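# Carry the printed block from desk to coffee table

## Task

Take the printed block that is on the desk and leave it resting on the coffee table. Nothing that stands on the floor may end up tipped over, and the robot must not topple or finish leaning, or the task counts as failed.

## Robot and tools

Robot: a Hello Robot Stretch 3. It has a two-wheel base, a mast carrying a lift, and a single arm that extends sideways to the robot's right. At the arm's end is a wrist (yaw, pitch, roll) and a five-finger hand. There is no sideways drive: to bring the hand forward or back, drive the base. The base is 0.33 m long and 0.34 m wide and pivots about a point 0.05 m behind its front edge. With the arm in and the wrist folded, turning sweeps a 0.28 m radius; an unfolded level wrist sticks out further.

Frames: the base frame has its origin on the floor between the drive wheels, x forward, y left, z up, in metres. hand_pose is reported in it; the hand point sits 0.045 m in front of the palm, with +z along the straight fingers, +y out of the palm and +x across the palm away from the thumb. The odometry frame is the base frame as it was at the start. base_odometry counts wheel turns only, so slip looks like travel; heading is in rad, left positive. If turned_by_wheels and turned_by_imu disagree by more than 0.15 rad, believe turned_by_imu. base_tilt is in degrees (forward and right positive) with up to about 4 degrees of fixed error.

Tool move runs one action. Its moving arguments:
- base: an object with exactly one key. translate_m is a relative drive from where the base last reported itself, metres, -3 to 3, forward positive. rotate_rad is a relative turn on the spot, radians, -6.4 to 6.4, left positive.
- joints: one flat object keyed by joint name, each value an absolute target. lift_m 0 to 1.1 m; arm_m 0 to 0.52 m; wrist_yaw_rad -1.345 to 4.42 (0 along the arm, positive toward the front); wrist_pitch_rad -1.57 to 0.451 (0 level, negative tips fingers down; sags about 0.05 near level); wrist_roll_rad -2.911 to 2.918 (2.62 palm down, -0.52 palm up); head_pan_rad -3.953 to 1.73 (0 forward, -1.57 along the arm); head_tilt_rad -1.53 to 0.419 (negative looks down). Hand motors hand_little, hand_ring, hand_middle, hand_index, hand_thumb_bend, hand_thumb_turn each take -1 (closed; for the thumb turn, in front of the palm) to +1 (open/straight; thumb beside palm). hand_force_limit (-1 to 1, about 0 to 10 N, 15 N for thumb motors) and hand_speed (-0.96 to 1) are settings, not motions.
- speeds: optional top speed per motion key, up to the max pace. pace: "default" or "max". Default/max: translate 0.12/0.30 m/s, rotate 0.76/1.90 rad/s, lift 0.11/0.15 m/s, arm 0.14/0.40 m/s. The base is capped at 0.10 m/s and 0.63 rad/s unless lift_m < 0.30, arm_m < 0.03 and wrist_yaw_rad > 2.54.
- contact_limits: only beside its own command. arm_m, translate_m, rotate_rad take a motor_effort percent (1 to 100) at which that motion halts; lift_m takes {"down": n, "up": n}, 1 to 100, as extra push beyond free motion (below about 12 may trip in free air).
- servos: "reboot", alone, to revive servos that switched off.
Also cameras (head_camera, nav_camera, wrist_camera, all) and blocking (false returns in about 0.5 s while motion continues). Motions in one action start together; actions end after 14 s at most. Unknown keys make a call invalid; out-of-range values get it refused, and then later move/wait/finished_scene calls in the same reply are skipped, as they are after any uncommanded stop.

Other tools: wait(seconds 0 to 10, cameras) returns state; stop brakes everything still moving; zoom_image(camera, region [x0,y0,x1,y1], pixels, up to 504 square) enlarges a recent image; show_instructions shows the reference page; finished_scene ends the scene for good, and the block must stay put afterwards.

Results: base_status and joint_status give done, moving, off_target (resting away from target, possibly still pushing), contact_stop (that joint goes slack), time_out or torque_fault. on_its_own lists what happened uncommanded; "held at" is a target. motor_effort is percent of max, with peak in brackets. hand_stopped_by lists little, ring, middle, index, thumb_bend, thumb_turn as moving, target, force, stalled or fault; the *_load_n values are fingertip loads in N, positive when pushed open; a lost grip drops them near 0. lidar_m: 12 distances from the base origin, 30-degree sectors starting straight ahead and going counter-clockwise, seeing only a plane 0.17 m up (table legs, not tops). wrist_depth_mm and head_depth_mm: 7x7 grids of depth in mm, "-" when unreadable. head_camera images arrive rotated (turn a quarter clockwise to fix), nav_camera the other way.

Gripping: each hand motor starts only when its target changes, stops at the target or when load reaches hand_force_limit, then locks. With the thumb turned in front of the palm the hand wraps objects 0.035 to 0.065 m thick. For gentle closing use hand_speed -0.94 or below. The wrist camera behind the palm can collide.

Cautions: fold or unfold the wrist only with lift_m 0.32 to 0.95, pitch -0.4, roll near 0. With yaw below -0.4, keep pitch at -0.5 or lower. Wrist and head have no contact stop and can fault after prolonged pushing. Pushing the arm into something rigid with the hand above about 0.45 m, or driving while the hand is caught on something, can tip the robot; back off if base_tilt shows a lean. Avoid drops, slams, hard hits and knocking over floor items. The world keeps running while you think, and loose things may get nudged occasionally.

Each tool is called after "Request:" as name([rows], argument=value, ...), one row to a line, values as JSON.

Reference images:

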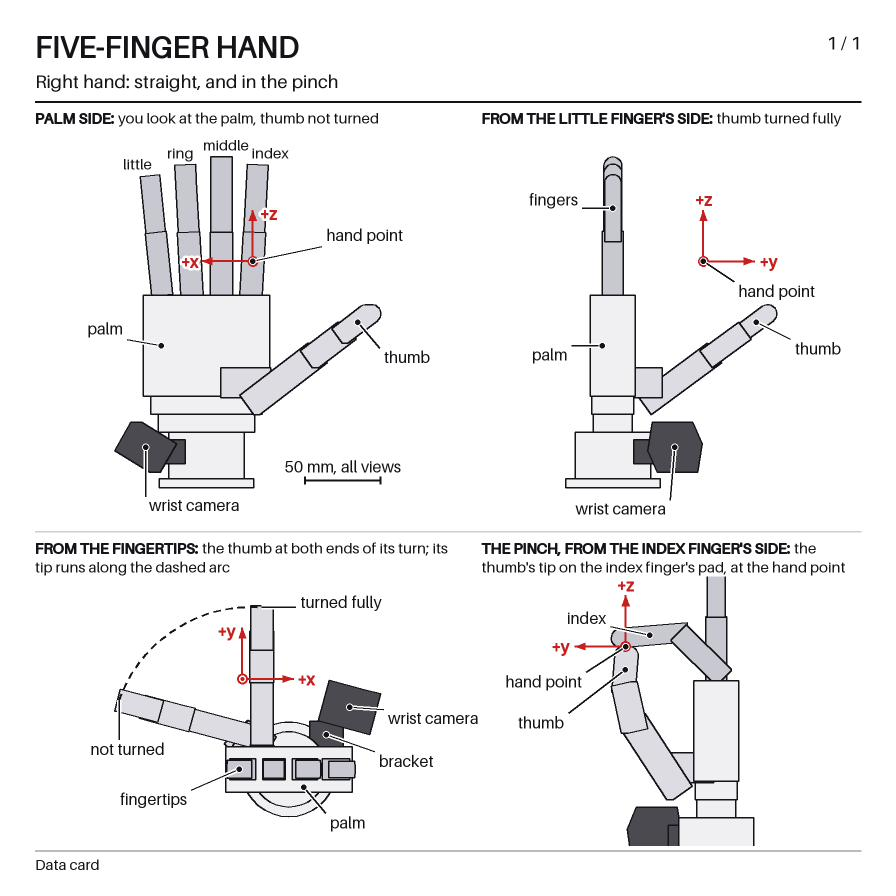

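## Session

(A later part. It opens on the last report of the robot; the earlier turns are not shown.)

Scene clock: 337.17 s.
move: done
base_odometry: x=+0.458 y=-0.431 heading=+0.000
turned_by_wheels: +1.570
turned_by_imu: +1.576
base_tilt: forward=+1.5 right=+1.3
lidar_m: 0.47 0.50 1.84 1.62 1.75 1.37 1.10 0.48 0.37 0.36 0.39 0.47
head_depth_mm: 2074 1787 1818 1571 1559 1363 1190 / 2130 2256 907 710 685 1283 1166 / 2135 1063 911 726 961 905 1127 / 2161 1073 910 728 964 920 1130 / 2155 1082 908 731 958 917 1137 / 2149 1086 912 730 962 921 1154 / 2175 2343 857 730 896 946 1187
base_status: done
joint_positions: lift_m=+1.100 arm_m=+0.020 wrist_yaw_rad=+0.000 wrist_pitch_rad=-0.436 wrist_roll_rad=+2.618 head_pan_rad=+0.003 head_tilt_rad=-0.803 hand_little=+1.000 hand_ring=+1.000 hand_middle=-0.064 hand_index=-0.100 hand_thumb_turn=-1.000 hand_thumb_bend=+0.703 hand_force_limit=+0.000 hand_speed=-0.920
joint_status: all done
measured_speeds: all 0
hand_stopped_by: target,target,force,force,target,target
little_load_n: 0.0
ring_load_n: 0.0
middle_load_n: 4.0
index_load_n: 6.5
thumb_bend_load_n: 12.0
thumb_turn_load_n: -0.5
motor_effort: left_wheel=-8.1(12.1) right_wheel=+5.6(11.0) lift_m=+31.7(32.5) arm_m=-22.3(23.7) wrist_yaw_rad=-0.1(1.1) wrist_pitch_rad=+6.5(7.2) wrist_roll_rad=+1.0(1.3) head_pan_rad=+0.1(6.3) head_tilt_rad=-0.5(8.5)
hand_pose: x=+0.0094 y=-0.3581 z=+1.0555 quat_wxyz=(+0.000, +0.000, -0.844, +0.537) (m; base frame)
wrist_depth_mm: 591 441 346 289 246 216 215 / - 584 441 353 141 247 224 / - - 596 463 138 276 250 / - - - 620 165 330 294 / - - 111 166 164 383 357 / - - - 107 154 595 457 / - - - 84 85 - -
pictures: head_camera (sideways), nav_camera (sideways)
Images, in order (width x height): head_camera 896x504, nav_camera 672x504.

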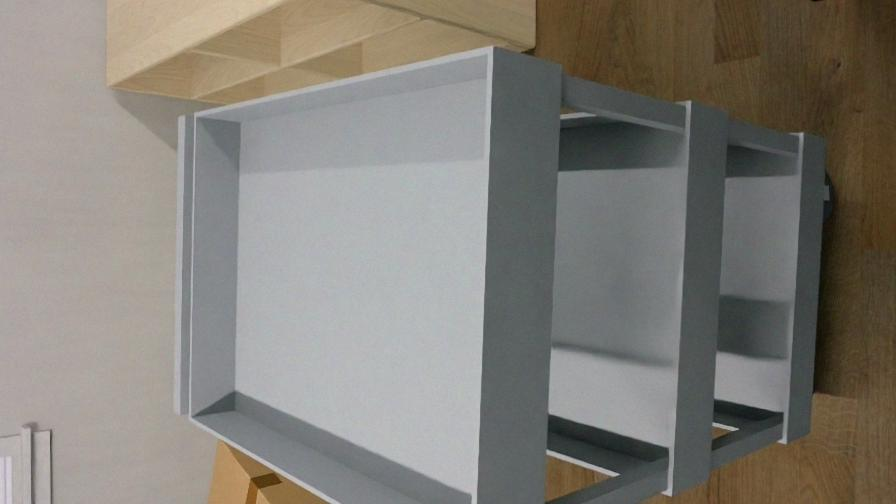

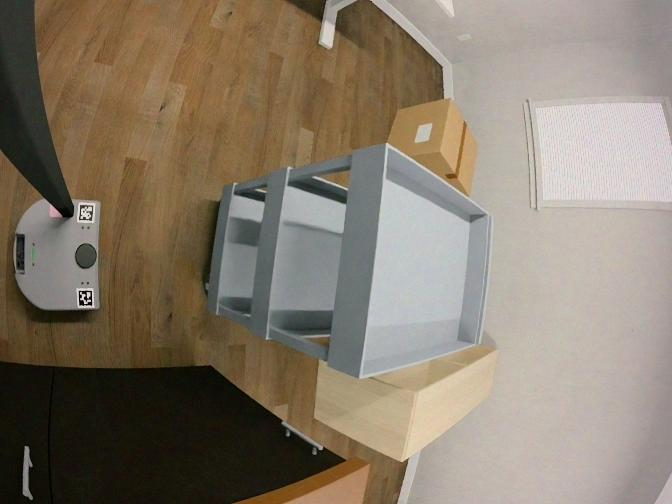

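Request:
move(base={"translate_m": 0.4})

Request:
move(base={"translate_m": 0.16}, speeds={"translate_m": 0.04}, contact_limits={"translate_m": 45}, cameras=["head_camera","nav_camera"])

Scene clock: 344.93 s.
move: done
base_odometry: x=+0.858 y=-0.431 heading=+0.000
turned_by_wheels: +0.000
turned_by_imu: -0.001
base_tilt: forward=+1.5 right=+1.5
lidar_m: - - 0.15 2.01 1.70 1.77 1.19 0.52 0.40 0.39 0.15 -
head_depth_mm: 1775 1902 1689 695 594 520 454 / 1791 2007 780 731 609 521 454 / 1754 1965 784 732 609 520 455 / 1785 2004 788 730 610 521 454 / 1791 2015 792 730 608 521 456 / 1781 2012 795 732 611 520 454 / 1767 2000 1668 710 611 521 455
base_status: done
joint_positions: lift_m=+1.100 arm_m=+0.020 wrist_yaw_rad=+0.000 wrist_pitch_rad=-0.436 wrist_roll_rad=+2.618 head_pan_rad=+0.000 head_tilt_rad=-0.800 hand_little=+1.000 hand_ring=+1.000 hand_middle=-0.064 hand_index=-0.100 hand_thumb_turn=-1.000 hand_thumb_bend=+0.703 hand_force_limit=+0.000 hand_speed=-0.920
joint_status: not commanded
measured_speeds: all 0
hand_stopped_by: target,target,force,force,target,target
little_load_n: 0.0
ring_load_n: 0.0
middle_load_n: 4.0
index_load_n: 6.5
thumb_bend_load_n: 12.0
thumb_turn_load_n: -1.0
motor_effort: left_wheel=+2.9(7.4) right_wheel=+3.7(10.9) lift_m=+30.0(31.3) arm_m=-21.0(22.7) wrist_yaw_rad=-0.5(1.2) wrist_pitch_rad=+6.5(7.2) wrist_roll_rad=+0.9(1.4) head_pan_rad=-4.8(6.0) head_tilt_rad=+3.4(3.7)
hand_pose: x=+0.0094 y=-0.3581 z=+1.0555 quat_wxyz=(+0.000, +0.000, -0.844, +0.537) (m; base frame)
wrist_depth_mm: 572 441 347 288 246 238 - / - 593 443 350 141 270 - / - - 602 466 137 - - / - - - 596 166 - 910 / - - 111 165 165 - 877 / - - - 107 154 - - / - - - 84 85 - -
pictures: none

Scene clock: 349.53 s.
move: done
base_odometry: x=+1.018 y=-0.431 heading=+0.000
turned_by_wheels: -0.001
turned_by_imu: -0.001
base_tilt: forward=+1.5 right=+1.3
lidar_m: - - 0.15 0.22 2.13 1.92 1.23 0.53 0.41 0.19 0.15 -
head_depth_mm: 1629 1830 1897 690 609 521 454 / 1639 1831 1965 735 609 520 455 / 1643 1828 1986 734 610 520 456 / 1649 1842 1999 732 609 521 454 / 1641 1880 1997 731 610 522 456 / 1645 1834 1991 730 611 522 455 / 1626 1875 1983 712 610 523 455
base_status: done
joint_positions: lift_m=+1.100 arm_m=+0.020 wrist_yaw_rad=+0.000 wrist_pitch_rad=-0.436 wrist_roll_rad=+2.618 head_pan_rad=+0.000 head_tilt_rad=-0.799 hand_little=+1.000 hand_ring=+1.000 hand_middle=-0.064 hand_index=-0.100 hand_thumb_turn=-1.000 hand_thumb_bend=+0.703 hand_force_limit=+0.000 hand_speed=-0.920
joint_status: not commanded
measured_speeds: all 0
hand_stopped_by: target,target,force,force,target,target
little_load_n: 0.0
ring_load_n: 0.0
middle_load_n: 4.5
index_load_n: 6.5
thumb_bend_load_n: 12.0
thumb_turn_load_n: -0.5
motor_effort: left_wheel=+0.6(7.9) right_wheel=+20.3(27.3) lift_m=+29.1(30.3) arm_m=-21.2(22.1) wrist_yaw_rad=+0.2(1.1) wrist_pitch_rad=+6.5(7.3) wrist_roll_rad=+1.0(1.3) head_pan_rad=-4.7(5.7) head_tilt_rad=+0.8(3.2)
contact_limits: translate_m 45 (maximum 100)
hand_pose: x=+0.0094 y=-0.3581 z=+1.0555 quat_wxyz=(+0.000, +0.000, -0.844, +0.537) (m; base frame)
wrist_depth_mm: 587 438 348 892 - - 994 / - 593 446 - 140 - 939 / - - 670 - 137 - 815 / - - - - 166 881 761 / - - 112 166 166 - 842 / - - - 108 154 - - / - - - 84 85 - -
pictures: head_camera (sideways), nav_camera (sideways)
Images, in order (width x height): head_camera 896x504, nav_camera 672x504.

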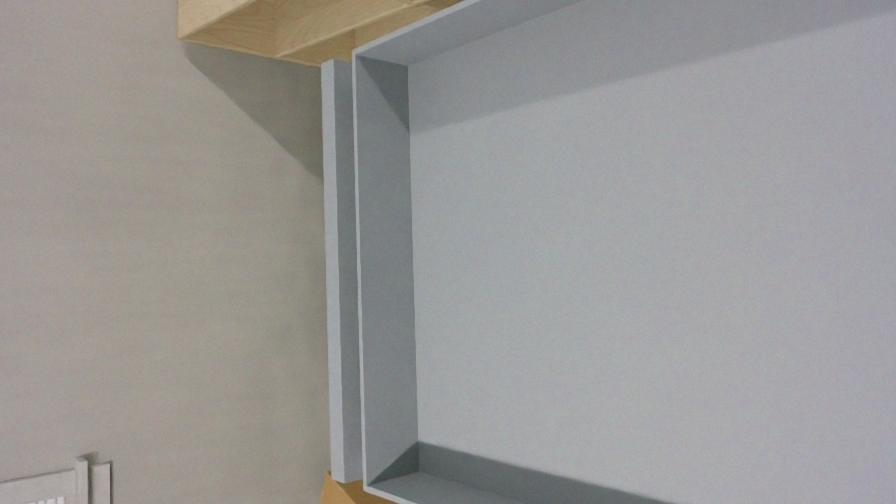

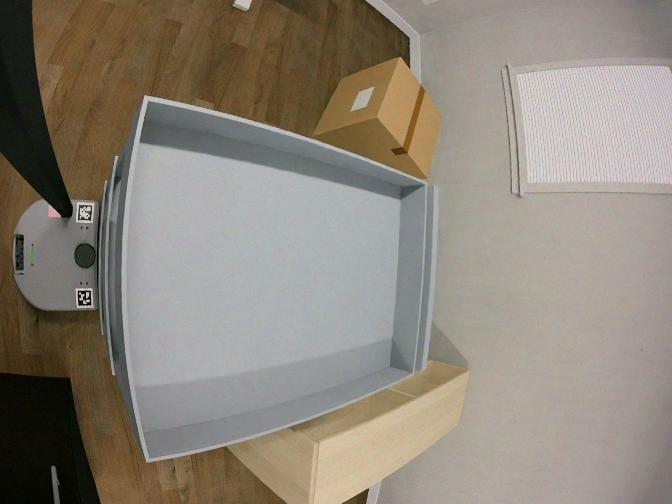

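Request:
move(base={"translate_m": 0.3}, speeds={"translate_m": 0.06}, contact_limits={"translate_m": 60}, cameras=["head_camera","nav_camera"])

Scene clock: 367.93 s.
move: done
base_odometry: x=+1.318 y=-0.431 heading=-0.001
turned_by_wheels: -0.001
turned_by_imu: -0.001
base_tilt: forward=+1.3 right=+1.4
lidar_m: - - 0.15 0.19 2.10 2.21 1.30 0.57 0.57 0.19 0.15 -
head_depth_mm: 1365 1528 1689 696 607 520 456 / 1364 1551 1660 733 608 521 454 / 1368 1557 1669 732 610 522 454 / 1382 1545 1667 732 611 521 455 / 1388 1550 1656 732 612 522 456 / 1368 1543 1664 728 609 521 456 / 1378 1560 1705 711 610 522 455
base_status: done
joint_positions: lift_m=+1.100 arm_m=+0.020 wrist_yaw_rad=+0.000 wrist_pitch_rad=-0.436 wrist_roll_rad=+2.618 head_pan_rad=+0.000 head_tilt_rad=-0.799 hand_little=+1.000 hand_ring=+1.000 hand_middle=-0.064 hand_index=-0.100 hand_thumb_turn=-1.000 hand_thumb_bend=+0.703 hand_force_limit=+0.000 hand_speed=-0.920
joint_status: not commanded
measured_speeds: all 0
hand_stopped_by: target,target,force,force,target,target
little_load_n: 0.0
ring_load_n: 0.0
middle_load_n: 4.0
index_load_n: 6.5
thumb_bend_load_n: 12.0
thumb_turn_load_n: -0.5
on_its_own: right_wheel is at rest, and its effort (+27.0) is outside its rest range (-21 to +21)
motor_effort: left_wheel=+6.0(14.5) right_wheel=+27.0(31.1) lift_m=+27.8(29.0) arm_m=-20.1(21.2) wrist_yaw_rad=-0.5(0.8) wrist_pitch_rad=+6.7(7.4) wrist_roll_rad=+1.1(1.3) head_pan_rad=-4.1(5.7) head_tilt_rad=-2.3(2.8)
contact_limits: translate_m 60 (maximum 100)
hand_pose: x=+0.0094 y=-0.3581 z=+1.0555 quat_wxyz=(+0.000, +0.000, -0.844, +0.537) (m; base frame)
wrist_depth_mm: 576 749 - - - 871 652 / - - - - 141 716 573 / - - - - 137 661 595 / - - - - 167 777 715 / - - 111 166 165 - 864 / - - - 107 154 - - / - - - 84 85 - -
pictures: head_camera (sideways), nav_camera (sideways)
Images, in order (width x height): head_camera 896x504, nav_camera 672x504.

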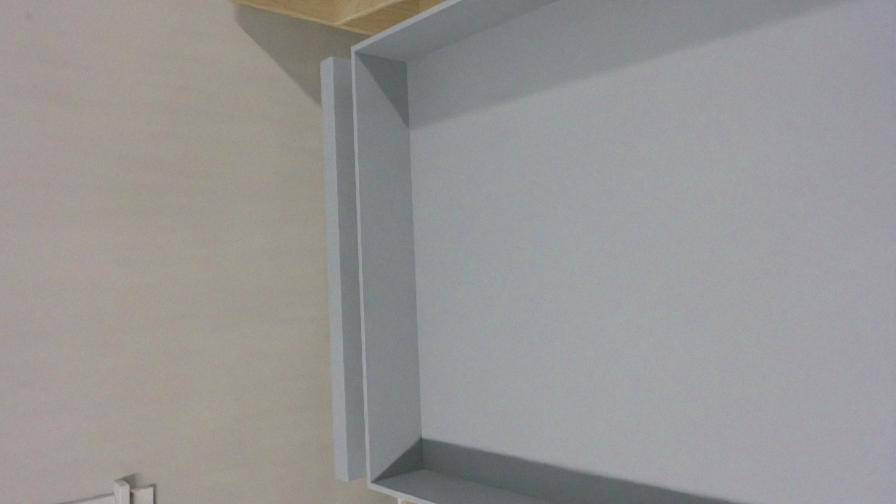

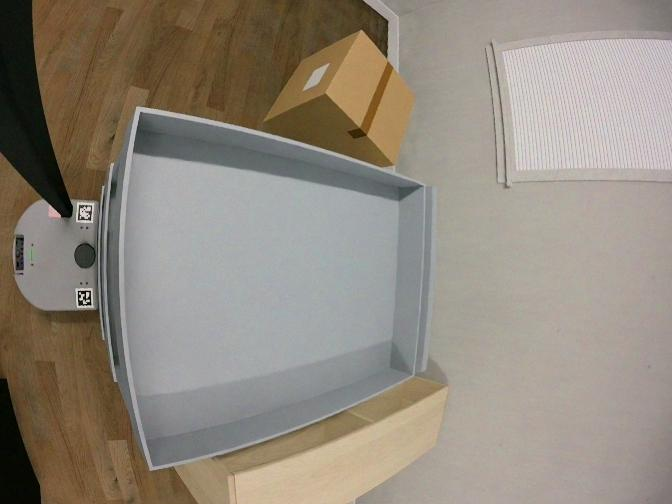

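Request:
move(base={"translate_m": 0.36}, speeds={"translate_m": 0.08}, contact_limits={"translate_m": 60}, cameras=["nav_camera"])

Scene clock: 377.47 s.
move: done
base_odometry: x=+1.678 y=-0.432 heading=-0.001
turned_by_wheels: -0.001
turned_by_imu: -0.001
base_tilt: forward=+1.5 right=+1.4
lidar_m: - - 0.15 0.19 2.08 2.56 1.38 0.86 1.11 0.19 0.15 -
head_depth_mm: 1050 1173 1321 701 609 519 454 / 1051 1187 1268 732 608 520 456 / 1051 1181 1274 731 612 520 455 / 1052 1188 1285 733 609 522 455 / 1050 1191 1275 736 609 522 455 / 1051 1190 1283 732 610 521 456 / 1063 1192 1302 712 609 522 457
base_status: done
joint_positions: lift_m=+1.100 arm_m=+0.020 wrist_yaw_rad=+0.000 wrist_pitch_rad=-0.436 wrist_roll_rad=+2.618 head_pan_rad=+0.000 head_tilt_rad=-0.799 hand_little=+1.000 hand_ring=+1.000 hand_middle=-0.064 hand_index=-0.100 hand_thumb_turn=-1.000 hand_thumb_bend=+0.703 hand_force_limit=+0.000 hand_speed=-0.920
joint_status: not commanded
measured_speeds: all 0
hand_stopped_by: target,target,force,force,target,target
little_load_n: 0.0
ring_load_n: 0.0
middle_load_n: 4.0
index_load_n: 6.5
thumb_bend_load_n: 12.5
thumb_turn_load_n: -0.5
on_its_own: right_wheel is at rest, and its effort (+28.3) is outside its rest range (-21 to +21)
motor_effort: left_wheel=+7.2(16.0) right_wheel=+28.3(34.1) lift_m=+26.3(27.3) arm_m=-18.9(20.1) wrist_yaw_rad=-0.4(0.9) wrist_pitch_rad=+6.5(7.3) wrist_roll_rad=+0.9(1.3) head_pan_rad=-4.0(5.1) head_tilt_rad=-5.1(5.6)
contact_limits: translate_m 60 (maximum 100)
hand_pose: x=+0.0094 y=-0.3581 z=+1.0555 quat_wxyz=(+0.000, +0.000, -0.844, +0.537) (m; base frame)
wrist_depth_mm: - - - - 594 547 708 / - - - - 140 590 749 / - - - - 137 668 611 / - - - - 166 771 699 / - - 111 166 165 910 888 / - - - 108 154 - - / - - - 84 85 - -
pictures: nav_camera (sideways)
Images, in order (width x height): nav_camera 672x504.

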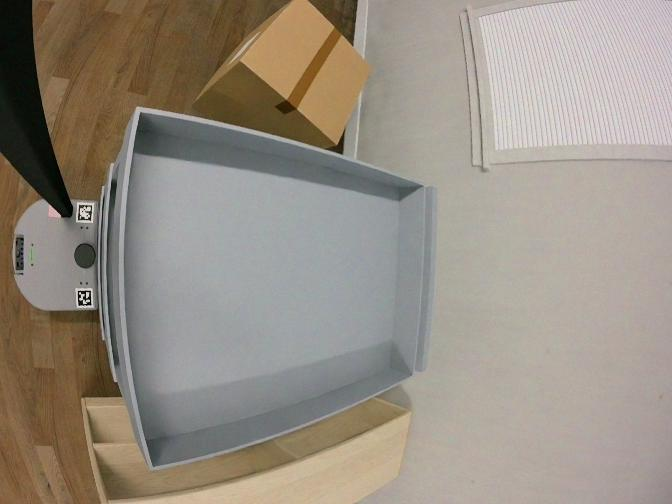

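Request:
move(base={"translate_m": -0.4}, joints={"head_pan_rad": -1.3, "head_tilt_rad": -0.6}, cameras=["head_camera","nav_camera"])

Scene clock: 383.90 s.
move: done
base_odometry: x=+1.278 y=-0.431 heading=-0.001
turned_by_wheels: +0.000
turned_by_imu: -0.002
base_tilt: forward=+1.4 right=+1.4
lidar_m: 0.44 0.46 1.28 1.53 2.10 2.17 1.30 0.56 0.54 2.18 0.63 0.46
head_depth_mm: 2315 2522 2749 - - 1569 1309 / 2370 2560 2751 2388 377 1532 1321 / 2446 2676 2719 2483 1946 1573 1307 / 2479 2721 2724 2576 1945 1576 1327 / 2580 2795 2829 2535 1093 1101 1191 / 2649 2887 3133 2582 1029 885 990 / 2603 2694 2831 2558 1034 912 1162
base_status: done
joint_positions: lift_m=+1.100 arm_m=+0.020 wrist_yaw_rad=+0.000 wrist_pitch_rad=-0.436 wrist_roll_rad=+2.618 head_pan_rad=-1.301 head_tilt_rad=-0.600 hand_little=+1.000 hand_ring=+1.000 hand_middle=-0.064 hand_index=-0.100 hand_thumb_turn=-1.000 hand_thumb_bend=+0.703 hand_force_limit=+0.000 hand_speed=-0.920
joint_status: all done
measured_speeds: all 0
hand_stopped_by: target,target,force,force,target,target
little_load_n: 0.0
ring_load_n: 0.0
middle_load_n: 4.0
index_load_n: 6.5
thumb_bend_load_n: 12.0
thumb_turn_load_n: -0.5
motor_effort: left_wheel=-3.3(11.0) right_wheel=-3.1(23.7) lift_m=+25.1(26.1) arm_m=-16.4(18.9) wrist_yaw_rad=+0.0(0.8) wrist_pitch_rad=+6.8(7.3) wrist_roll_rad=+1.0(1.3) head_pan_rad=+3.4(6.2) head_tilt_rad=+3.2(9.3)
hand_pose: x=+0.0094 y=-0.3581 z=+1.0555 quat_wxyz=(+0.000, +0.000, -0.844, +0.537) (m; base frame)
wrist_depth_mm: 581 524 - - - 981 659 / - 749 - - 140 778 592 / - - - - 137 678 599 / - - - - 166 767 707 / - - 111 165 164 - 864 / - - - 107 154 - - / - - - 84 85 - -
pictures: head_camera (sideways), nav_camera (sideways)
Images, in order (width x height): head_camera 896x504, nav_camera 672x504.

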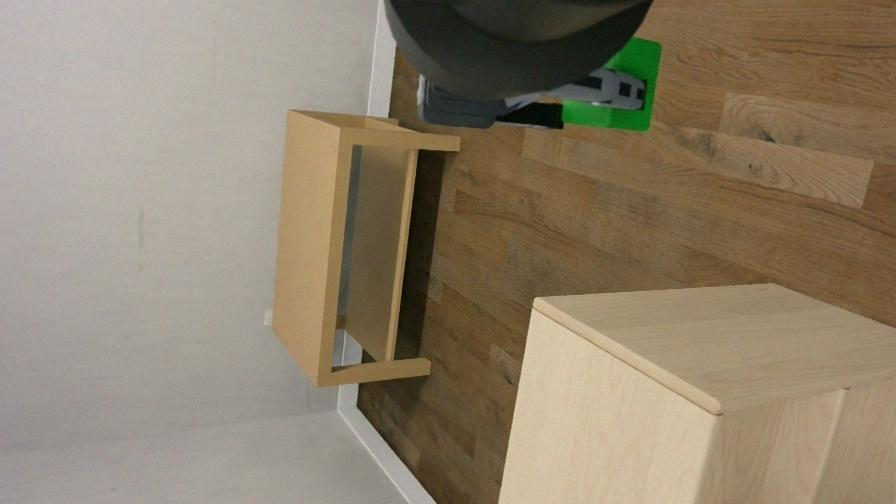

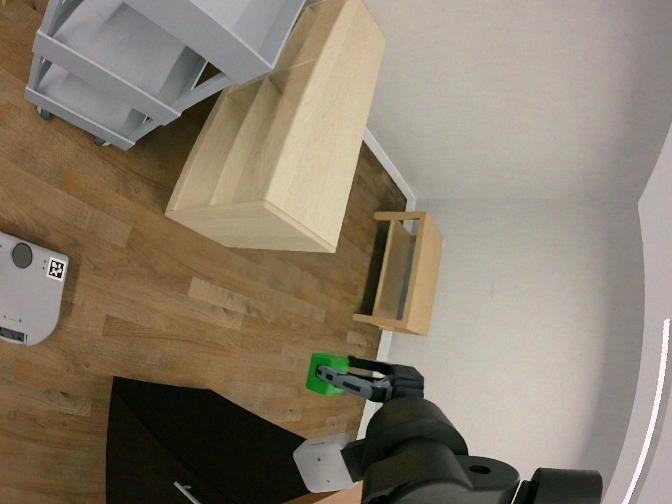

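Request:
move(base={"rotate_rad": -1.57}, joints={"head_pan_rad": 0, "head_tilt_rad": -0.6}, cameras=["head_camera","nav_camera"])

Scene clock: 396.47 s.
move: done
base_odometry: x=+1.278 y=-0.431 heading=-1.571
turned_by_wheels: -1.570
turned_by_imu: -1.576
base_tilt: forward=+1.4 right=+1.4
lidar_m: 2.18 0.63 0.46 0.44 0.46 1.34 1.53 1.87 2.17 1.24 0.55 0.54
head_depth_mm: 2365 2568 2856 2517 1808 1247 1228 / 2379 2575 2873 2506 1940 1561 1311 / 2351 2600 2864 2534 1921 1583 1312 / 2397 2585 2811 2549 1937 1578 1316 / 2404 2617 2732 2430 1952 1592 1326 / 2414 2596 2750 2464 1944 1587 1292 / 2428 2604 2738 2475 1829 1014 1015
base_status: done
joint_positions: lift_m=+1.100 arm_m=+0.020 wrist_yaw_rad=+0.000 wrist_pitch_rad=-0.436 wrist_roll_rad=+2.618 head_pan_rad=+0.004 head_tilt_rad=-0.600 hand_little=+1.000 hand_ring=+1.000 hand_middle=-0.064 hand_index=-0.100 hand_thumb_turn=-1.000 hand_thumb_bend=+0.703 hand_force_limit=+0.000 hand_speed=-0.920
joint_status: all done
measured_speeds: all 0
hand_stopped_by: target,target,force,force,target,target
little_load_n: 0.0
ring_load_n: 0.0
middle_load_n: 4.0
index_load_n: 6.5
thumb_bend_load_n: 12.0
thumb_turn_load_n: -0.5
motor_effort: left_wheel=+8.4(12.5) right_wheel=-6.3(11.4) lift_m=+24.8(25.0) arm_m=-22.4(22.9) wrist_yaw_rad=+0.3(1.1) wrist_pitch_rad=+7.1(7.5) wrist_roll_rad=+1.1(1.3) head_pan_rad=-4.8(5.9) head_tilt_rad=+4.1(9.0)
hand_pose: x=+0.0094 y=-0.3581 z=+1.0555 quat_wxyz=(+0.000, +0.000, -0.844, +0.537) (m; base frame)
wrist_depth_mm: - - - - - - - / - - - - 140 - - / - - - - 138 - - / - - - - 166 - - / - - 111 166 165 84 417 / - - - 108 154 563 460 / - - - 84 85 806 640
pictures: head_camera (sideways), nav_camera (sideways)
Images, in order (width x height): head_camera 896x504, nav_camera 672x504.

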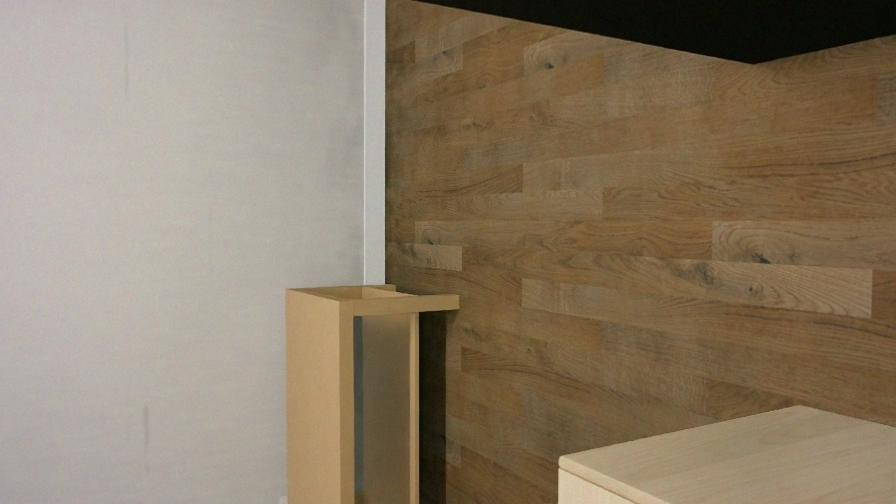

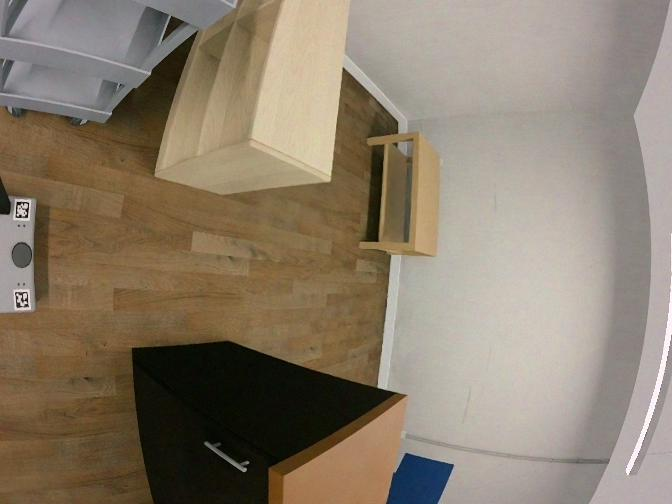

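Request:
move(base={"translate_m": 1.2})

Request:
move(base={"rotate_rad": 0.64}, joints={"lift_m": 0.85})

Request:
move(base={"translate_m": 0.62})

Request:
move(base={"rotate_rad": 0.931}, joints={"head_pan_rad": -1.57, "head_tilt_rad": -0.65}, cameras=["all"])

Scene clock: 412.23 s.
move: done
base_odometry: x=+1.278 y=-1.631 heading=-1.571
turned_by_wheels: +0.000
turned_by_imu: +0.000
base_tilt: forward=+1.5 right=+1.4
lidar_m: 0.99 1.40 1.53 0.90 0.39 0.39 2.71 0.57 0.47 1.09 1.49 1.63
head_depth_mm: 1344 1454 1595 1764 1892 1557 1313 / 1345 1468 1610 1779 1895 1584 1321 / 1346 1473 1627 1779 1907 1572 1321 / 1355 1473 1615 1804 1874 1569 1325 / 1371 1479 1632 1670 1309 1447 1331 / 1365 1497 1635 1668 1322 1507 1325 / 1367 1492 1639 1672 1320 1503 1320
base_status: done
joint_positions: lift_m=+1.100 arm_m=+0.020 wrist_yaw_rad=+0.000 wrist_pitch_rad=-0.436 wrist_roll_rad=+2.618 head_pan_rad=+0.000 head_tilt_rad=-0.600 hand_little=+1.000 hand_ring=+1.000 hand_middle=-0.064 hand_index=-0.100 hand_thumb_turn=-1.000 hand_thumb_bend=+0.703 hand_force_limit=+0.000 hand_speed=-0.920
joint_status: not commanded
measured_speeds: all 0
hand_stopped_by: target,target,force,force,target,target
little_load_n: 0.0
ring_load_n: 0.0
middle_load_n: 4.0
index_load_n: 6.5
thumb_bend_load_n: 12.0
thumb_turn_load_n: -0.5
motor_effort: left_wheel=+4.1(11.0) right_wheel=+2.2(7.0) lift_m=+26.9(27.2) arm_m=-6.2(19.7) wrist_yaw_rad=-0.6(0.9) wrist_pitch_rad=+6.2(7.5) wrist_roll_rad=+1.1(1.3) head_pan_rad=-5.0(6.0) head_tilt_rad=+1.6(4.2)
hand_pose: x=+0.0094 y=-0.3581 z=+1.0555 quat_wxyz=(+0.000, +0.000, -0.844, +0.537) (m; base frame)
wrist_depth_mm: 582 442 - - - - - / 909 600 - - 139 - - / - 904 - - 138 - - / - - - - 168 - - / - - 111 166 165 - - / - - - 107 154 - - / - - - 84 85 - -
pictures: none

Scene clock: 415.33 s.
move: done
base_odometry: x=+1.278 y=-1.631 heading=-0.931
turned_by_wheels: +0.640
turned_by_imu: +0.642
base_tilt: forward=+1.5 right=+1.3
lidar_m: 1.40 1.51 0.90 0.39 0.45 2.95 0.52 0.47 1.49 1.50 1.60 0.99
head_depth_mm: 1433 1545 1661 1636 1303 1469 1301 / 1527 1641 1780 1662 1410 1512 1311 / 1630 1758 1921 1642 1600 1574 1314 / 1729 1908 2087 1645 1782 1569 1314 / 1824 2010 2143 2271 1823 1597 1322 / 1691 1810 1963 2097 1945 1573 1320 / 1562 1642 1739 1878 1901 1585 1326
base_status: done
joint_positions: lift_m=+0.850 arm_m=+0.020 wrist_yaw_rad=+0.000 wrist_pitch_rad=-0.436 wrist_roll_rad=+2.618 head_pan_rad=+0.000 head_tilt_rad=-0.600 hand_little=+1.000 hand_ring=+1.000 hand_middle=-0.064 hand_index=-0.100 hand_thumb_turn=-1.000 hand_thumb_bend=+0.703 hand_force_limit=+0.000 hand_speed=-0.920
joint_status: all done
measured_speeds: all 0
hand_stopped_by: target,target,force,force,target,target
little_load_n: 0.0
ring_load_n: 0.0
middle_load_n: 4.5
index_load_n: 6.5
thumb_bend_load_n: 12.0
thumb_turn_load_n: -0.5
motor_effort: left_wheel=-6.0(10.8) right_wheel=+7.3(10.5) lift_m=+24.9(26.0) arm_m=-4.8(5.9) wrist_yaw_rad=+0.1(0.7) wrist_pitch_rad=+6.5(7.3) wrist_roll_rad=+1.1(1.3) head_pan_rad=-4.6(5.7) head_tilt_rad=+1.3(2.8)
hand_pose: x=+0.0094 y=-0.3581 z=+0.8055 quat_wxyz=(+0.000, +0.000, -0.844, +0.537) (m; base frame)
wrist_depth_mm: - - - - - 865 808 / - - - - 140 - 910 / - - - - 137 - - / - - - - 167 - - / - - 111 166 165 - - / - - - 107 154 - - / - - - 84 85 - -
pictures: none

Scene clock: 422.63 s.
move: done
base_odometry: x=+1.648 y=-2.128 heading=-0.932
turned_by_wheels: +0.000
turned_by_imu: +0.000
base_tilt: forward=+1.6 right=+1.3
lidar_m: 0.78 1.10 1.10 1.23 0.88 0.77 1.06 1.16 1.76 1.37 0.57 1.14
head_depth_mm: 1019 1084 1180 1277 1263 1019 855 / 1077 1171 1262 1378 1260 1023 876 / 1151 1253 1369 1491 1268 1022 1116 / 1234 1344 1484 1634 1735 1030 1227 / 1311 1423 1552 1684 1825 1091 1258 / 1220 1312 1407 1512 1650 1575 1313 / 1120 1185 1272 1360 1463 1521 1328
base_status: done
joint_positions: lift_m=+0.850 arm_m=+0.020 wrist_yaw_rad=+0.000 wrist_pitch_rad=-0.436 wrist_roll_rad=+2.618 head_pan_rad=+0.000 head_tilt_rad=-0.600 hand_little=+1.000 hand_ring=+1.000 hand_middle=-0.064 hand_index=-0.100 hand_thumb_turn=-1.000 hand_thumb_bend=+0.703 hand_force_limit=+0.000 hand_speed=-0.920
joint_status: not commanded
measured_speeds: all 0
hand_stopped_by: target,target,force,force,target,target
little_load_n: 0.0
ring_load_n: 0.0
middle_load_n: 4.0
index_load_n: 7.0
thumb_bend_load_n: 12.0
thumb_turn_load_n: -0.5
motor_effort: left_wheel=-1.2(6.6) right_wheel=+6.6(11.4) lift_m=+25.0(25.4) arm_m=-6.5(7.9) wrist_yaw_rad=-0.2(1.1) wrist_pitch_rad=+6.8(7.4) wrist_roll_rad=+0.9(1.3) head_pan_rad=-4.4(6.1) head_tilt_rad=+0.6(2.9)
hand_pose: x=+0.0094 y=-0.3581 z=+0.8055 quat_wxyz=(+0.000, +0.000, -0.844, +0.537) (m; base frame)
wrist_depth_mm: - - - - - 853 602 / - - - - 140 - 465 / - - - - 137 - 502 / - - - - 166 - 575 / - - 111 165 165 84 721 / - - - 108 154 - - / - - - 84 85 - -
pictures: none

Scene clock: 425.23 s.
move: done
base_odometry: x=+1.648 y=-2.128 heading=-0.001
turned_by_wheels: +0.931
turned_by_imu: +0.933
base_tilt: forward=+1.4 right=+1.4
lidar_m: 1.10 1.17 0.88 0.77 1.11 1.06 1.75 1.50 0.57 1.14 0.78 0.80
head_depth_mm: 962 1053 1167 1314 1482 1466 - / 961 1058 1170 1306 1197 985 - / 970 1064 1181 1311 1200 937 405 / 968 1058 1173 1315 1192 478 351 / 965 1058 1172 1307 1201 983 1064 / 966 1063 1175 1314 1196 990 1071 / 969 1058 1177 1309 1215 991 1067
base_status: done
joint_positions: lift_m=+0.850 arm_m=+0.020 wrist_yaw_rad=+0.000 wrist_pitch_rad=-0.436 wrist_roll_rad=+2.618 head_pan_rad=-1.582 head_tilt_rad=-0.649 hand_little=+1.000 hand_ring=+1.000 hand_middle=-0.064 hand_index=-0.100 hand_thumb_turn=-1.000 hand_thumb_bend=+0.703 hand_force_limit=+0.000 hand_speed=-0.920
joint_status: all done
measured_speeds: translate_m=+0.000 rotate_rad=+0.000 lift_m=+0.000 arm_m=+0.000 wrist_yaw_rad=+0.000 wrist_pitch_rad=+0.000 wrist_roll_rad=+0.000 head_pan_rad=+0.024 head_tilt_rad=+0.000
hand_stopped_by: target,target,force,force,target,target
little_load_n: 0.0
ring_load_n: 0.0
middle_load_n: 4.0
index_load_n: 6.5
thumb_bend_load_n: 12.0
thumb_turn_load_n: -0.5
motor_effort: left_wheel=-7.4(12.3) right_wheel=+4.9(11.3) lift_m=+25.2(25.4) arm_m=-11.4(11.4) wrist_yaw_rad=-0.2(0.8) wrist_pitch_rad=+6.1(7.3) wrist_roll_rad=+0.9(1.3) head_pan_rad=+3.5(6.3) head_tilt_rad=-4.5(8.8)
hand_pose: x=+0.0094 y=-0.3581 z=+0.8055 quat_wxyz=(+0.000, +0.000, -0.844, +0.537) (m; base frame)
wrist_depth_mm: - - 673 579 484 475 693 / - - 800 701 141 494 723 / - - - 874 137 554 518 / - - - - 165 645 588 / - - 110 165 165 760 - / - - - 108 154 - - / - - - 84 85 - -
pictures: head_camera (sideways), nav_camera (sideways), wrist_camera
Images, in order (width x height): head_camera 896x504, nav_camera 672x504, wrist_camera 644x364.

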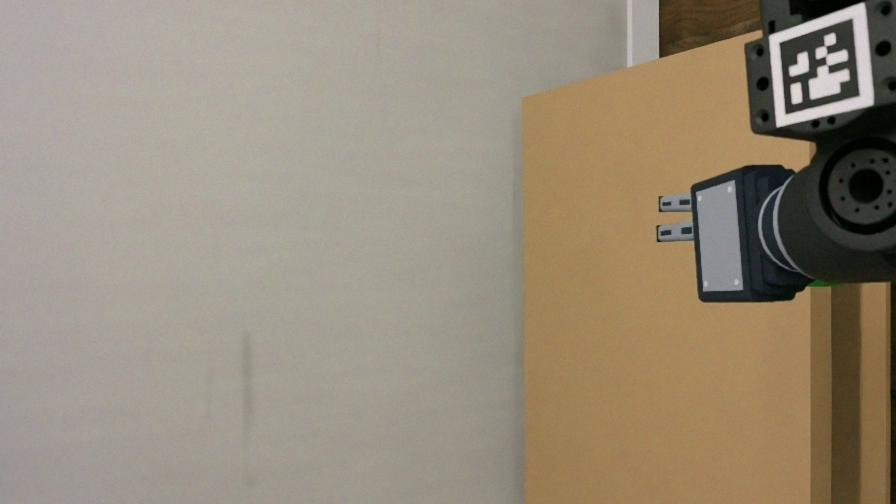

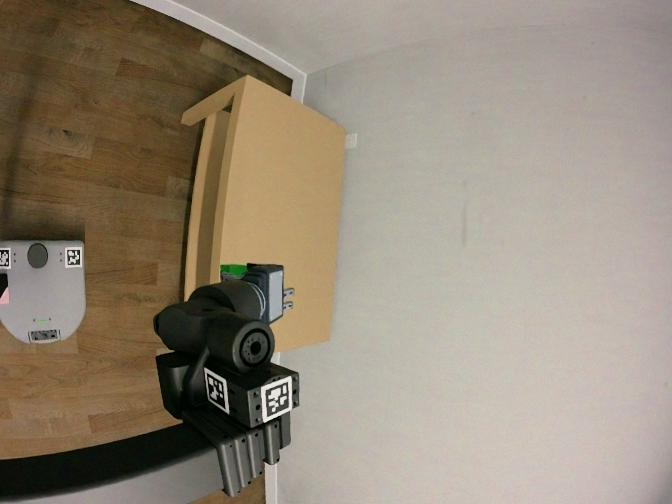

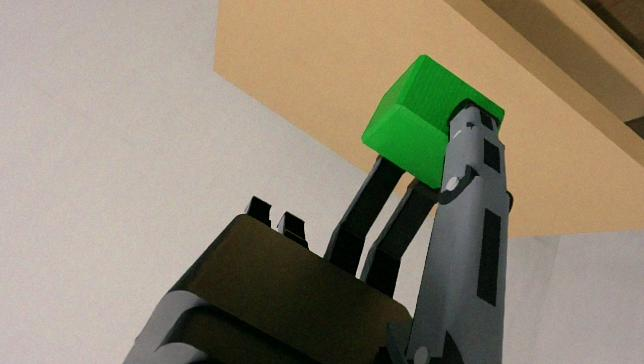

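Request:
move(joints={"arm_m": 0.35})

Request:
move(joints={"lift_m": 0.62}, cameras=["head_camera","wrist_camera"])

Scene clock: 432.67 s.
move: done
base_odometry: x=+1.648 y=-2.128 heading=-0.001
turned_by_wheels: +0.000
turned_by_imu: -0.001
base_tilt: forward=+1.5 right=+1.4
lidar_m: 1.10 1.17 0.88 0.77 1.11 1.06 1.76 1.51 0.57 1.14 0.78 0.80
head_depth_mm: 959 1054 1160 1283 319 309 931 / 960 1056 1143 418 1092 978 1059 / 961 1063 1133 497 1166 984 1068 / 961 1060 1159 518 1127 985 1073 / 971 1063 1169 1313 1200 983 1075 / 965 1062 1175 1325 1205 988 1077 / 969 1068 1180 1327 1207 986 1083
base_status: not commanded
joint_positions: lift_m=+0.850 arm_m=+0.350 wrist_yaw_rad=+0.000 wrist_pitch_rad=-0.437 wrist_roll_rad=+2.618 head_pan_rad=-1.570 head_tilt_rad=-0.650 hand_little=+1.000 hand_ring=+1.000 hand_middle=-0.064 hand_index=-0.100 hand_thumb_turn=-1.000 hand_thumb_bend=+0.703 hand_force_limit=+0.000 hand_speed=-0.920
joint_status: all done
measured_speeds: all 0
hand_stopped_by: target,target,force,force,target,target
little_load_n: 0.0
ring_load_n: 0.0
middle_load_n: 4.0
index_load_n: 6.5
thumb_bend_load_n: 12.0
thumb_turn_load_n: -0.5
motor_effort: left_wheel=-7.1(7.9) right_wheel=+5.0(5.4) lift_m=+25.1(25.7) arm_m=+20.8(24.9) wrist_yaw_rad=-0.4(0.9) wrist_pitch_rad=+6.9(7.3) wrist_roll_rad=+1.1(1.3) head_pan_rad=+3.5(4.9) head_tilt_rad=-4.4(5.8)
hand_pose: x=+0.0094 y=-0.6880 z=+0.8054 quat_wxyz=(+0.000, +0.000, -0.844, +0.537) (m; base frame)
wrist_depth_mm: - - - 558 482 429 383 / - - - - 141 488 430 / - - - - 137 542 490 / - - - - 165 624 575 / - - 110 165 166 84 669 / - - - 107 154 - - / - - - 84 85 - -
pictures: none

Scene clock: 435.60 s.
move: done
base_odometry: x=+1.648 y=-2.128 heading=-0.001
turned_by_wheels: +0.000
turned_by_imu: +0.000
base_tilt: forward=+1.7 right=+1.4
lidar_m: 1.10 1.17 0.88 0.77 1.11 1.06 1.76 1.50 0.57 1.14 0.78 0.80
head_depth_mm: 959 1053 1157 1297 1472 1401 885 / 961 1044 1169 1305 1195 566 454 / 965 1056 1167 1305 1191 623 1071 / 966 1059 1177 1310 1192 916 1069 / 965 1057 1178 1322 1198 989 1073 / 971 1063 1185 1318 1196 983 1071 / 970 1063 1178 1327 1208 988 1083
base_status: not commanded
joint_positions: lift_m=+0.620 arm_m=+0.350 wrist_yaw_rad=+0.000 wrist_pitch_rad=-0.437 wrist_roll_rad=+2.618 head_pan_rad=-1.570 head_tilt_rad=-0.650 hand_little=+1.000 hand_ring=+1.000 hand_middle=-0.064 hand_index=-0.100 hand_thumb_turn=-1.000 hand_thumb_bend=+0.703 hand_force_limit=+0.000 hand_speed=-0.920
joint_status: all done
measured_speeds: all 0
hand_stopped_by: target,target,force,force,target,target
little_load_n: 0.0
ring_load_n: 0.0
middle_load_n: 4.5
index_load_n: 6.5
thumb_bend_load_n: 12.0
thumb_turn_load_n: -0.5
motor_effort: left_wheel=-7.4(8.2) right_wheel=+4.9(5.4) lift_m=+24.4(26.2) arm_m=+18.3(22.8) wrist_yaw_rad=+0.3(0.8) wrist_pitch_rad=+6.6(7.6) wrist_roll_rad=+1.0(1.3) head_pan_rad=+4.4(4.9) head_tilt_rad=-4.1(4.8)
hand_pose: x=+0.0094 y=-0.6880 z=+0.5754 quat_wxyz=(+0.000, +0.000, -0.844, +0.537) (m; base frame)
wrist_depth_mm: - 382 312 259 222 195 173 / - 469 397 320 141 219 196 / - - 486 411 137 245 224 / - - - 491 166 292 265 / - - 110 165 164 343 323 / - - - 107 154 515 410 / - - - 84 85 589 518
pictures: head_camera (sideways), wrist_camera
Images, in order (width x height): head_camera 896x504, wrist_camera 644x364.

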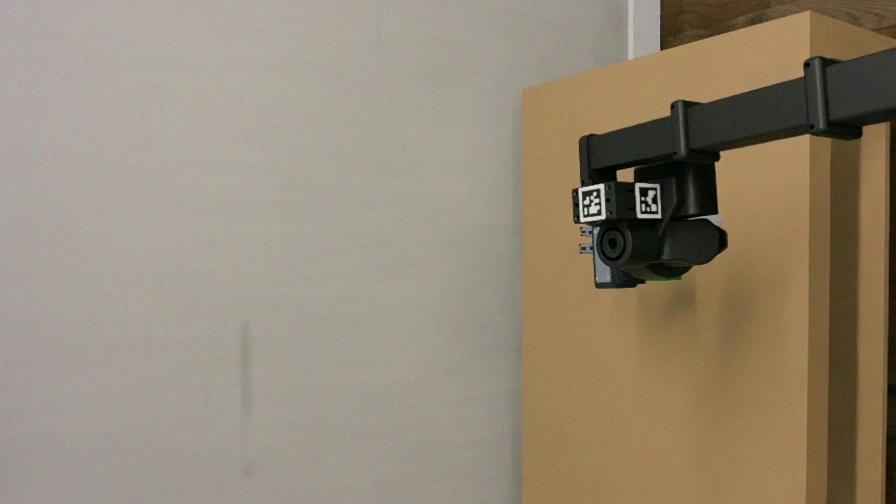

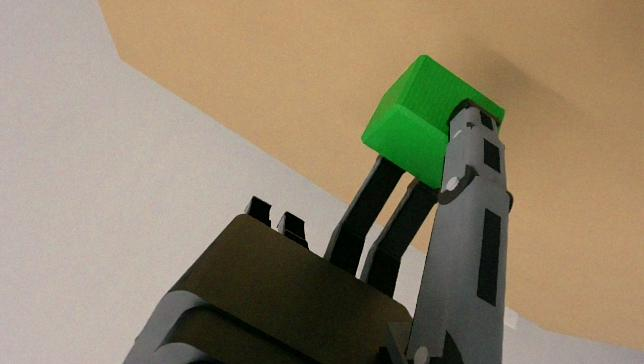

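Request:
move(joints={"lift_m": 0.57}, speeds={"lift_m": 0.05}, contact_limits={"lift_m": {"down": 14}})

Request:
move(joints={"lift_m": 0.535}, speeds={"lift_m": 0.015}, contact_limits={"lift_m": {"down": 12}}, cameras=["head_camera","wrist_camera"])

Request:
zoom_image(camera="head_camera", region=[580, 160, 780, 360])

Scene clock: 441.60 s.
move: done
base_odometry: x=+1.648 y=-2.128 heading=-0.001
turned_by_wheels: +0.000
turned_by_imu: +0.000
base_tilt: forward=+1.4 right=+1.5
lidar_m: 1.10 1.17 0.88 0.77 1.11 1.06 1.76 1.51 0.57 1.14 0.78 0.80
head_depth_mm: 961 1051 1158 1293 1476 1397 921 / 960 1059 1165 1311 1186 937 502 / 965 1054 1166 1307 1188 649 1071 / 966 1057 1177 1315 1197 672 1072 / 965 1059 1167 1322 1197 984 1078 / 972 1066 1179 1318 1200 987 1073 / 978 1063 1177 1329 1209 990 1089
base_status: not commanded
joint_positions: lift_m=+0.570 arm_m=+0.350 wrist_yaw_rad=+0.000 wrist_pitch_rad=-0.437 wrist_roll_rad=+2.618 head_pan_rad=-1.570 head_tilt_rad=-0.650 hand_little=+1.000 hand_ring=+1.000 hand_middle=-0.064 hand_index=-0.100 hand_thumb_turn=-1.000 hand_thumb_bend=+0.703 hand_force_limit=+0.000 hand_speed=-0.920
joint_status: all done
measured_speeds: all 0
hand_stopped_by: target,target,force,force,target,target
little_load_n: 0.0
ring_load_n: 0.0
middle_load_n: 4.0
index_load_n: 6.5
thumb_bend_load_n: 12.0
thumb_turn_load_n: -0.5
motor_effort: left_wheel=-7.3(7.9) right_wheel=+5.1(5.2) lift_m=+25.0(25.8) arm_m=+13.6(15.7) wrist_yaw_rad=+0.1(0.6) wrist_pitch_rad=+6.4(7.3) wrist_roll_rad=+1.1(1.3) head_pan_rad=+3.6(5.1) head_tilt_rad=-3.7(4.2)
contact_limits: lift_m down 14 (down: maximum 72; up: maximum 65)
hand_pose: x=+0.0094 y=-0.6880 z=+0.5254 quat_wxyz=(+0.000, +0.000, -0.844, +0.537) (m; base frame)
wrist_depth_mm: 336 290 230 191 164 144 128 / - 383 293 233 142 162 144 / - - 393 301 138 181 167 / - - - 401 166 214 194 / - - 109 164 165 255 237 / - - - 108 154 376 305 / - - - 84 85 522 413
pictures: none

Scene clock: 444.30 s.
move: done
base_odometry: x=+1.648 y=-2.128 heading=-0.001
turned_by_wheels: +0.000
turned_by_imu: +0.000
base_tilt: forward=+1.4 right=+1.3
lidar_m: 1.10 1.17 0.88 0.77 1.11 1.06 1.75 1.51 0.57 1.14 0.78 0.80
head_depth_mm: 958 1050 1163 1307 1472 1391 922 / 964 1054 1168 1310 1195 983 549 / 969 1060 1167 1302 1197 664 1067 / 969 1061 1174 1305 1201 694 1071 / 966 1059 1182 1315 1205 990 1074 / 967 1068 1182 1318 1195 986 1087 / 972 1067 1183 1322 1206 987 1082
base_status: not commanded
joint_positions: lift_m=+0.535 arm_m=+0.350 wrist_yaw_rad=+0.000 wrist_pitch_rad=-0.396 wrist_roll_rad=+2.623 head_pan_rad=-1.570 head_tilt_rad=-0.650 hand_little=+1.000 hand_ring=+1.000 hand_middle=-0.064 hand_index=-0.100 hand_thumb_turn=-1.000 hand_thumb_bend=+0.703 hand_force_limit=+0.000 hand_speed=-0.920
joint_status: all done
measured_speeds: all 0
hand_stopped_by: target,target,force,force,target,target
little_load_n: 0.0
ring_load_n: 0.0
middle_load_n: 5.5
index_load_n: 7.0
thumb_bend_load_n: 10.0
thumb_turn_load_n: -1.5
motor_effort: left_wheel=-7.3(7.7) right_wheel=+5.1(5.3) lift_m=+17.2(26.1) arm_m=+10.5(14.1) wrist_yaw_rad=-0.2(0.8) wrist_pitch_rad=-1.0(7.3) wrist_roll_rad=-0.9(1.3) head_pan_rad=+4.4(4.7) head_tilt_rad=-2.1(3.8)
contact_limits: lift_m down 12 (down: maximum 72; up: maximum 65)
hand_pose: x=+0.0098 y=-0.6954 z=+0.4987 quat_wxyz=(-0.001, -0.002, -0.833, +0.554) (m; base frame)
wrist_depth_mm: 302 246 191 157 131 116 102 / - 348 245 193 141 133 119 / - 432 349 250 137 149 136 / - - 459 355 166 178 159 / - - 109 165 165 215 198 / - - - 107 155 335 258 / - - - 84 85 491 371
pictures: head_camera (sideways), wrist_camera
Images, in order (width x height): head_camera 896x504, wrist_camera 644x364.

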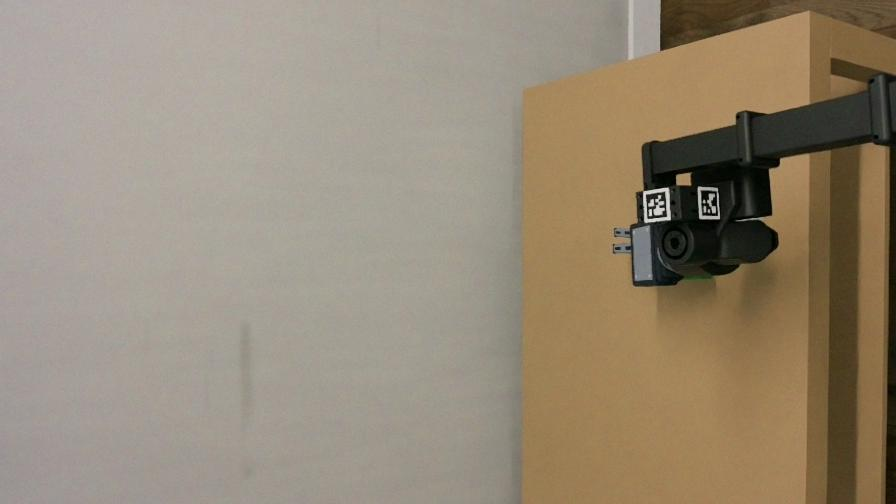

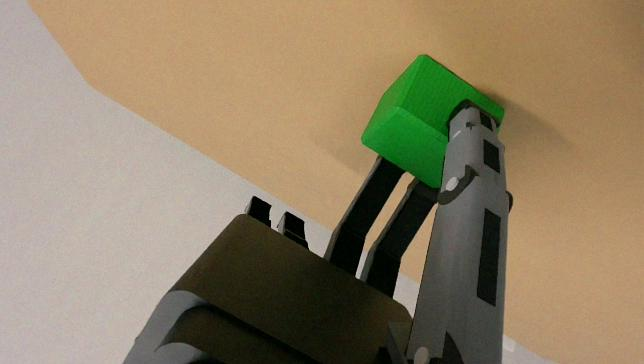

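Scaled by 2.520 from the camera's 896x504 image, which has a finer 1280x720 frame.

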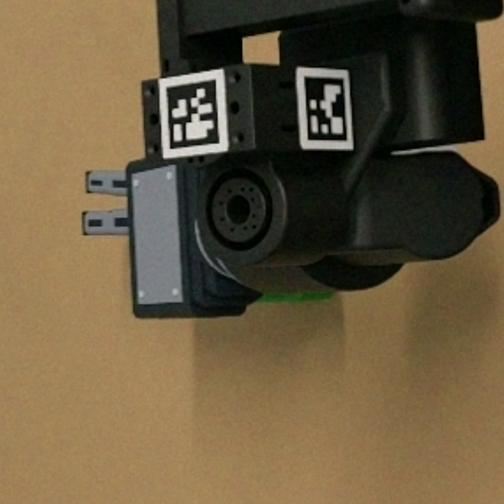

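Request:
move(joints={"lift_m": 0.5435}, speeds={"lift_m": 0.02})

Request:
move(joints={"hand_index": 0.25, "hand_middle": 0.28, "hand_speed": -0.85}, cameras=["head_camera","wrist_camera"])

Scene clock: 448.27 s.
move: done
base_odometry: x=+1.648 y=-2.128 heading=-0.001
turned_by_wheels: +0.000
turned_by_imu: +0.000
base_tilt: forward=+1.5 right=+1.5
lidar_m: 1.10 1.17 0.88 0.77 1.11 1.06 1.75 1.50 0.57 1.14 0.78 0.80
head_depth_mm: 956 1045 1167 1298 1469 1408 921 / 960 1057 1165 1307 1196 974 541 / 961 1052 1174 1302 1193 661 1070 / 966 1057 1173 1303 1199 689 1070 / 970 1061 1171 1320 1194 986 1079 / 968 1068 1191 1324 1199 984 1077 / 970 1065 1179 1315 1207 992 1089
base_status: not commanded
joint_positions: lift_m=+0.543 arm_m=+0.350 wrist_yaw_rad=+0.000 wrist_pitch_rad=-0.433 wrist_roll_rad=+2.623 head_pan_rad=-1.570 head_tilt_rad=-0.650 hand_little=+1.000 hand_ring=+1.000 hand_middle=-0.064 hand_index=-0.100 hand_thumb_turn=-1.000 hand_thumb_bend=+0.703 hand_force_limit=+0.000 hand_speed=-0.920
joint_status: all done
measured_speeds: all 0
hand_stopped_by: target,target,force,force,target,target
little_load_n: 0.0
ring_load_n: 0.0
middle_load_n: 4.5
index_load_n: 5.5
thumb_bend_load_n: 12.0
thumb_turn_load_n: -0.5
motor_effort: left_wheel=-7.1(7.6) right_wheel=+4.8(5.0) lift_m=+36.9(37.3) arm_m=+6.1(7.5) wrist_yaw_rad=-0.6(0.6) wrist_pitch_rad=+6.2(6.4) wrist_roll_rad=-1.0(1.0) head_pan_rad=+4.1(4.4) head_tilt_rad=-1.8(2.9)
hand_pose: x=+0.0098 y=-0.6887 z=+0.4997 quat_wxyz=(-0.001, -0.002, -0.843, +0.538) (m; base frame)
wrist_depth_mm: 292 235 188 157 134 119 104 / - 323 238 189 140 136 120 / - 428 321 242 138 150 136 / - - 442 331 166 177 160 / - - 109 166 164 210 195 / - - - 107 154 312 248 / - - - 84 85 449 347
pictures: none

Scene clock: 449.60 s.
move: done
base_odometry: x=+1.648 y=-2.128 heading=-0.001
turned_by_wheels: +0.000
turned_by_imu: +0.000
base_tilt: forward=+1.6 right=+1.5
lidar_m: 1.10 1.17 0.88 0.77 1.11 1.06 1.76 1.51 0.57 1.14 0.78 0.80
head_depth_mm: 956 1054 1163 1300 1477 1395 916 / 963 1053 1169 1308 1201 981 542 / 960 1049 1166 1316 1202 662 1063 / 961 1057 1174 1307 1197 690 1070 / 963 1062 1179 1319 1202 988 1073 / 969 1066 1182 1323 1199 986 1072 / 966 1063 1181 1324 1203 987 1084
base_status: not commanded
joint_positions: lift_m=+0.544 arm_m=+0.350 wrist_yaw_rad=+0.000 wrist_pitch_rad=-0.434 wrist_roll_rad=+2.623 head_pan_rad=-1.570 head_tilt_rad=-0.650 hand_little=+1.000 hand_ring=+1.000 hand_middle=+0.280 hand_index=+0.250 hand_thumb_turn=-1.000 hand_thumb_bend=+0.700 hand_force_limit=+0.000 hand_speed=-0.850
joint_status: all done
measured_speeds: all 0
hand_stopped_by: target,target,target,target,target,target
little_load_n: 0.0
ring_load_n: 0.0
middle_load_n: 0.0
index_load_n: 0.0
thumb_bend_load_n: 0.0
thumb_turn_load_n: 0.0
motor_effort: left_wheel=-7.1(7.6) right_wheel=+4.8(5.2) lift_m=+36.0(36.9) arm_m=+5.2(6.7) wrist_yaw_rad=-0.2(0.7) wrist_pitch_rad=+6.3(6.8) wrist_roll_rad=-0.9(1.3) head_pan_rad=+3.5(4.8) head_tilt_rad=-1.7(2.9)
hand_pose: x=+0.0098 y=-0.6886 z=+0.4997 quat_wxyz=(-0.001, -0.002, -0.843, +0.538) (m; base frame)
wrist_depth_mm: 292 235 189 157 134 119 104 / - 317 238 189 142 136 120 / - 430 322 241 137 148 136 / - - 437 322 188 177 160 / - - 110 178 175 210 198 / - - - 112 159 314 250 / - - - 84 85 452 344
pictures: head_camera (sideways), wrist_camera
Images, in order (width x height): head_camera 896x504, wrist_camera 644x364.

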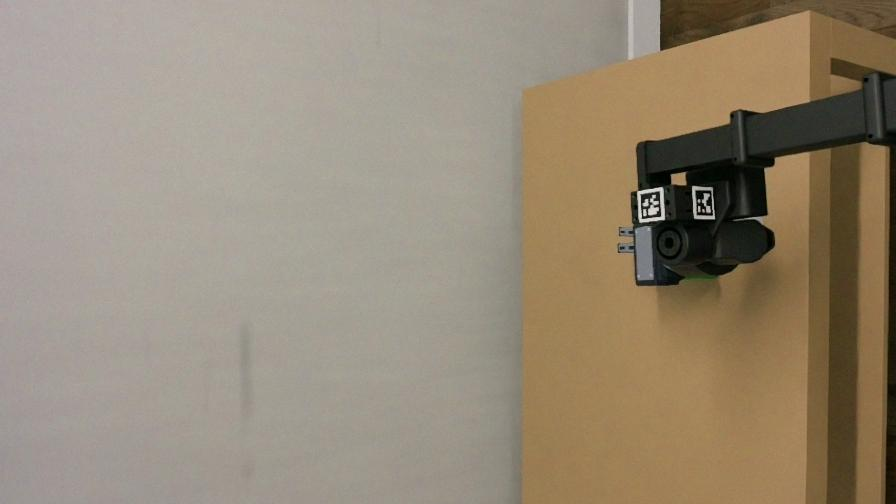

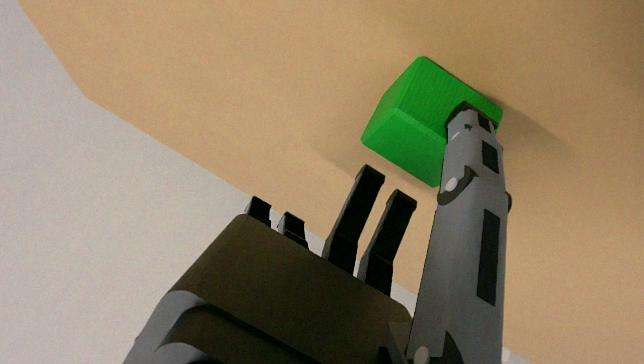

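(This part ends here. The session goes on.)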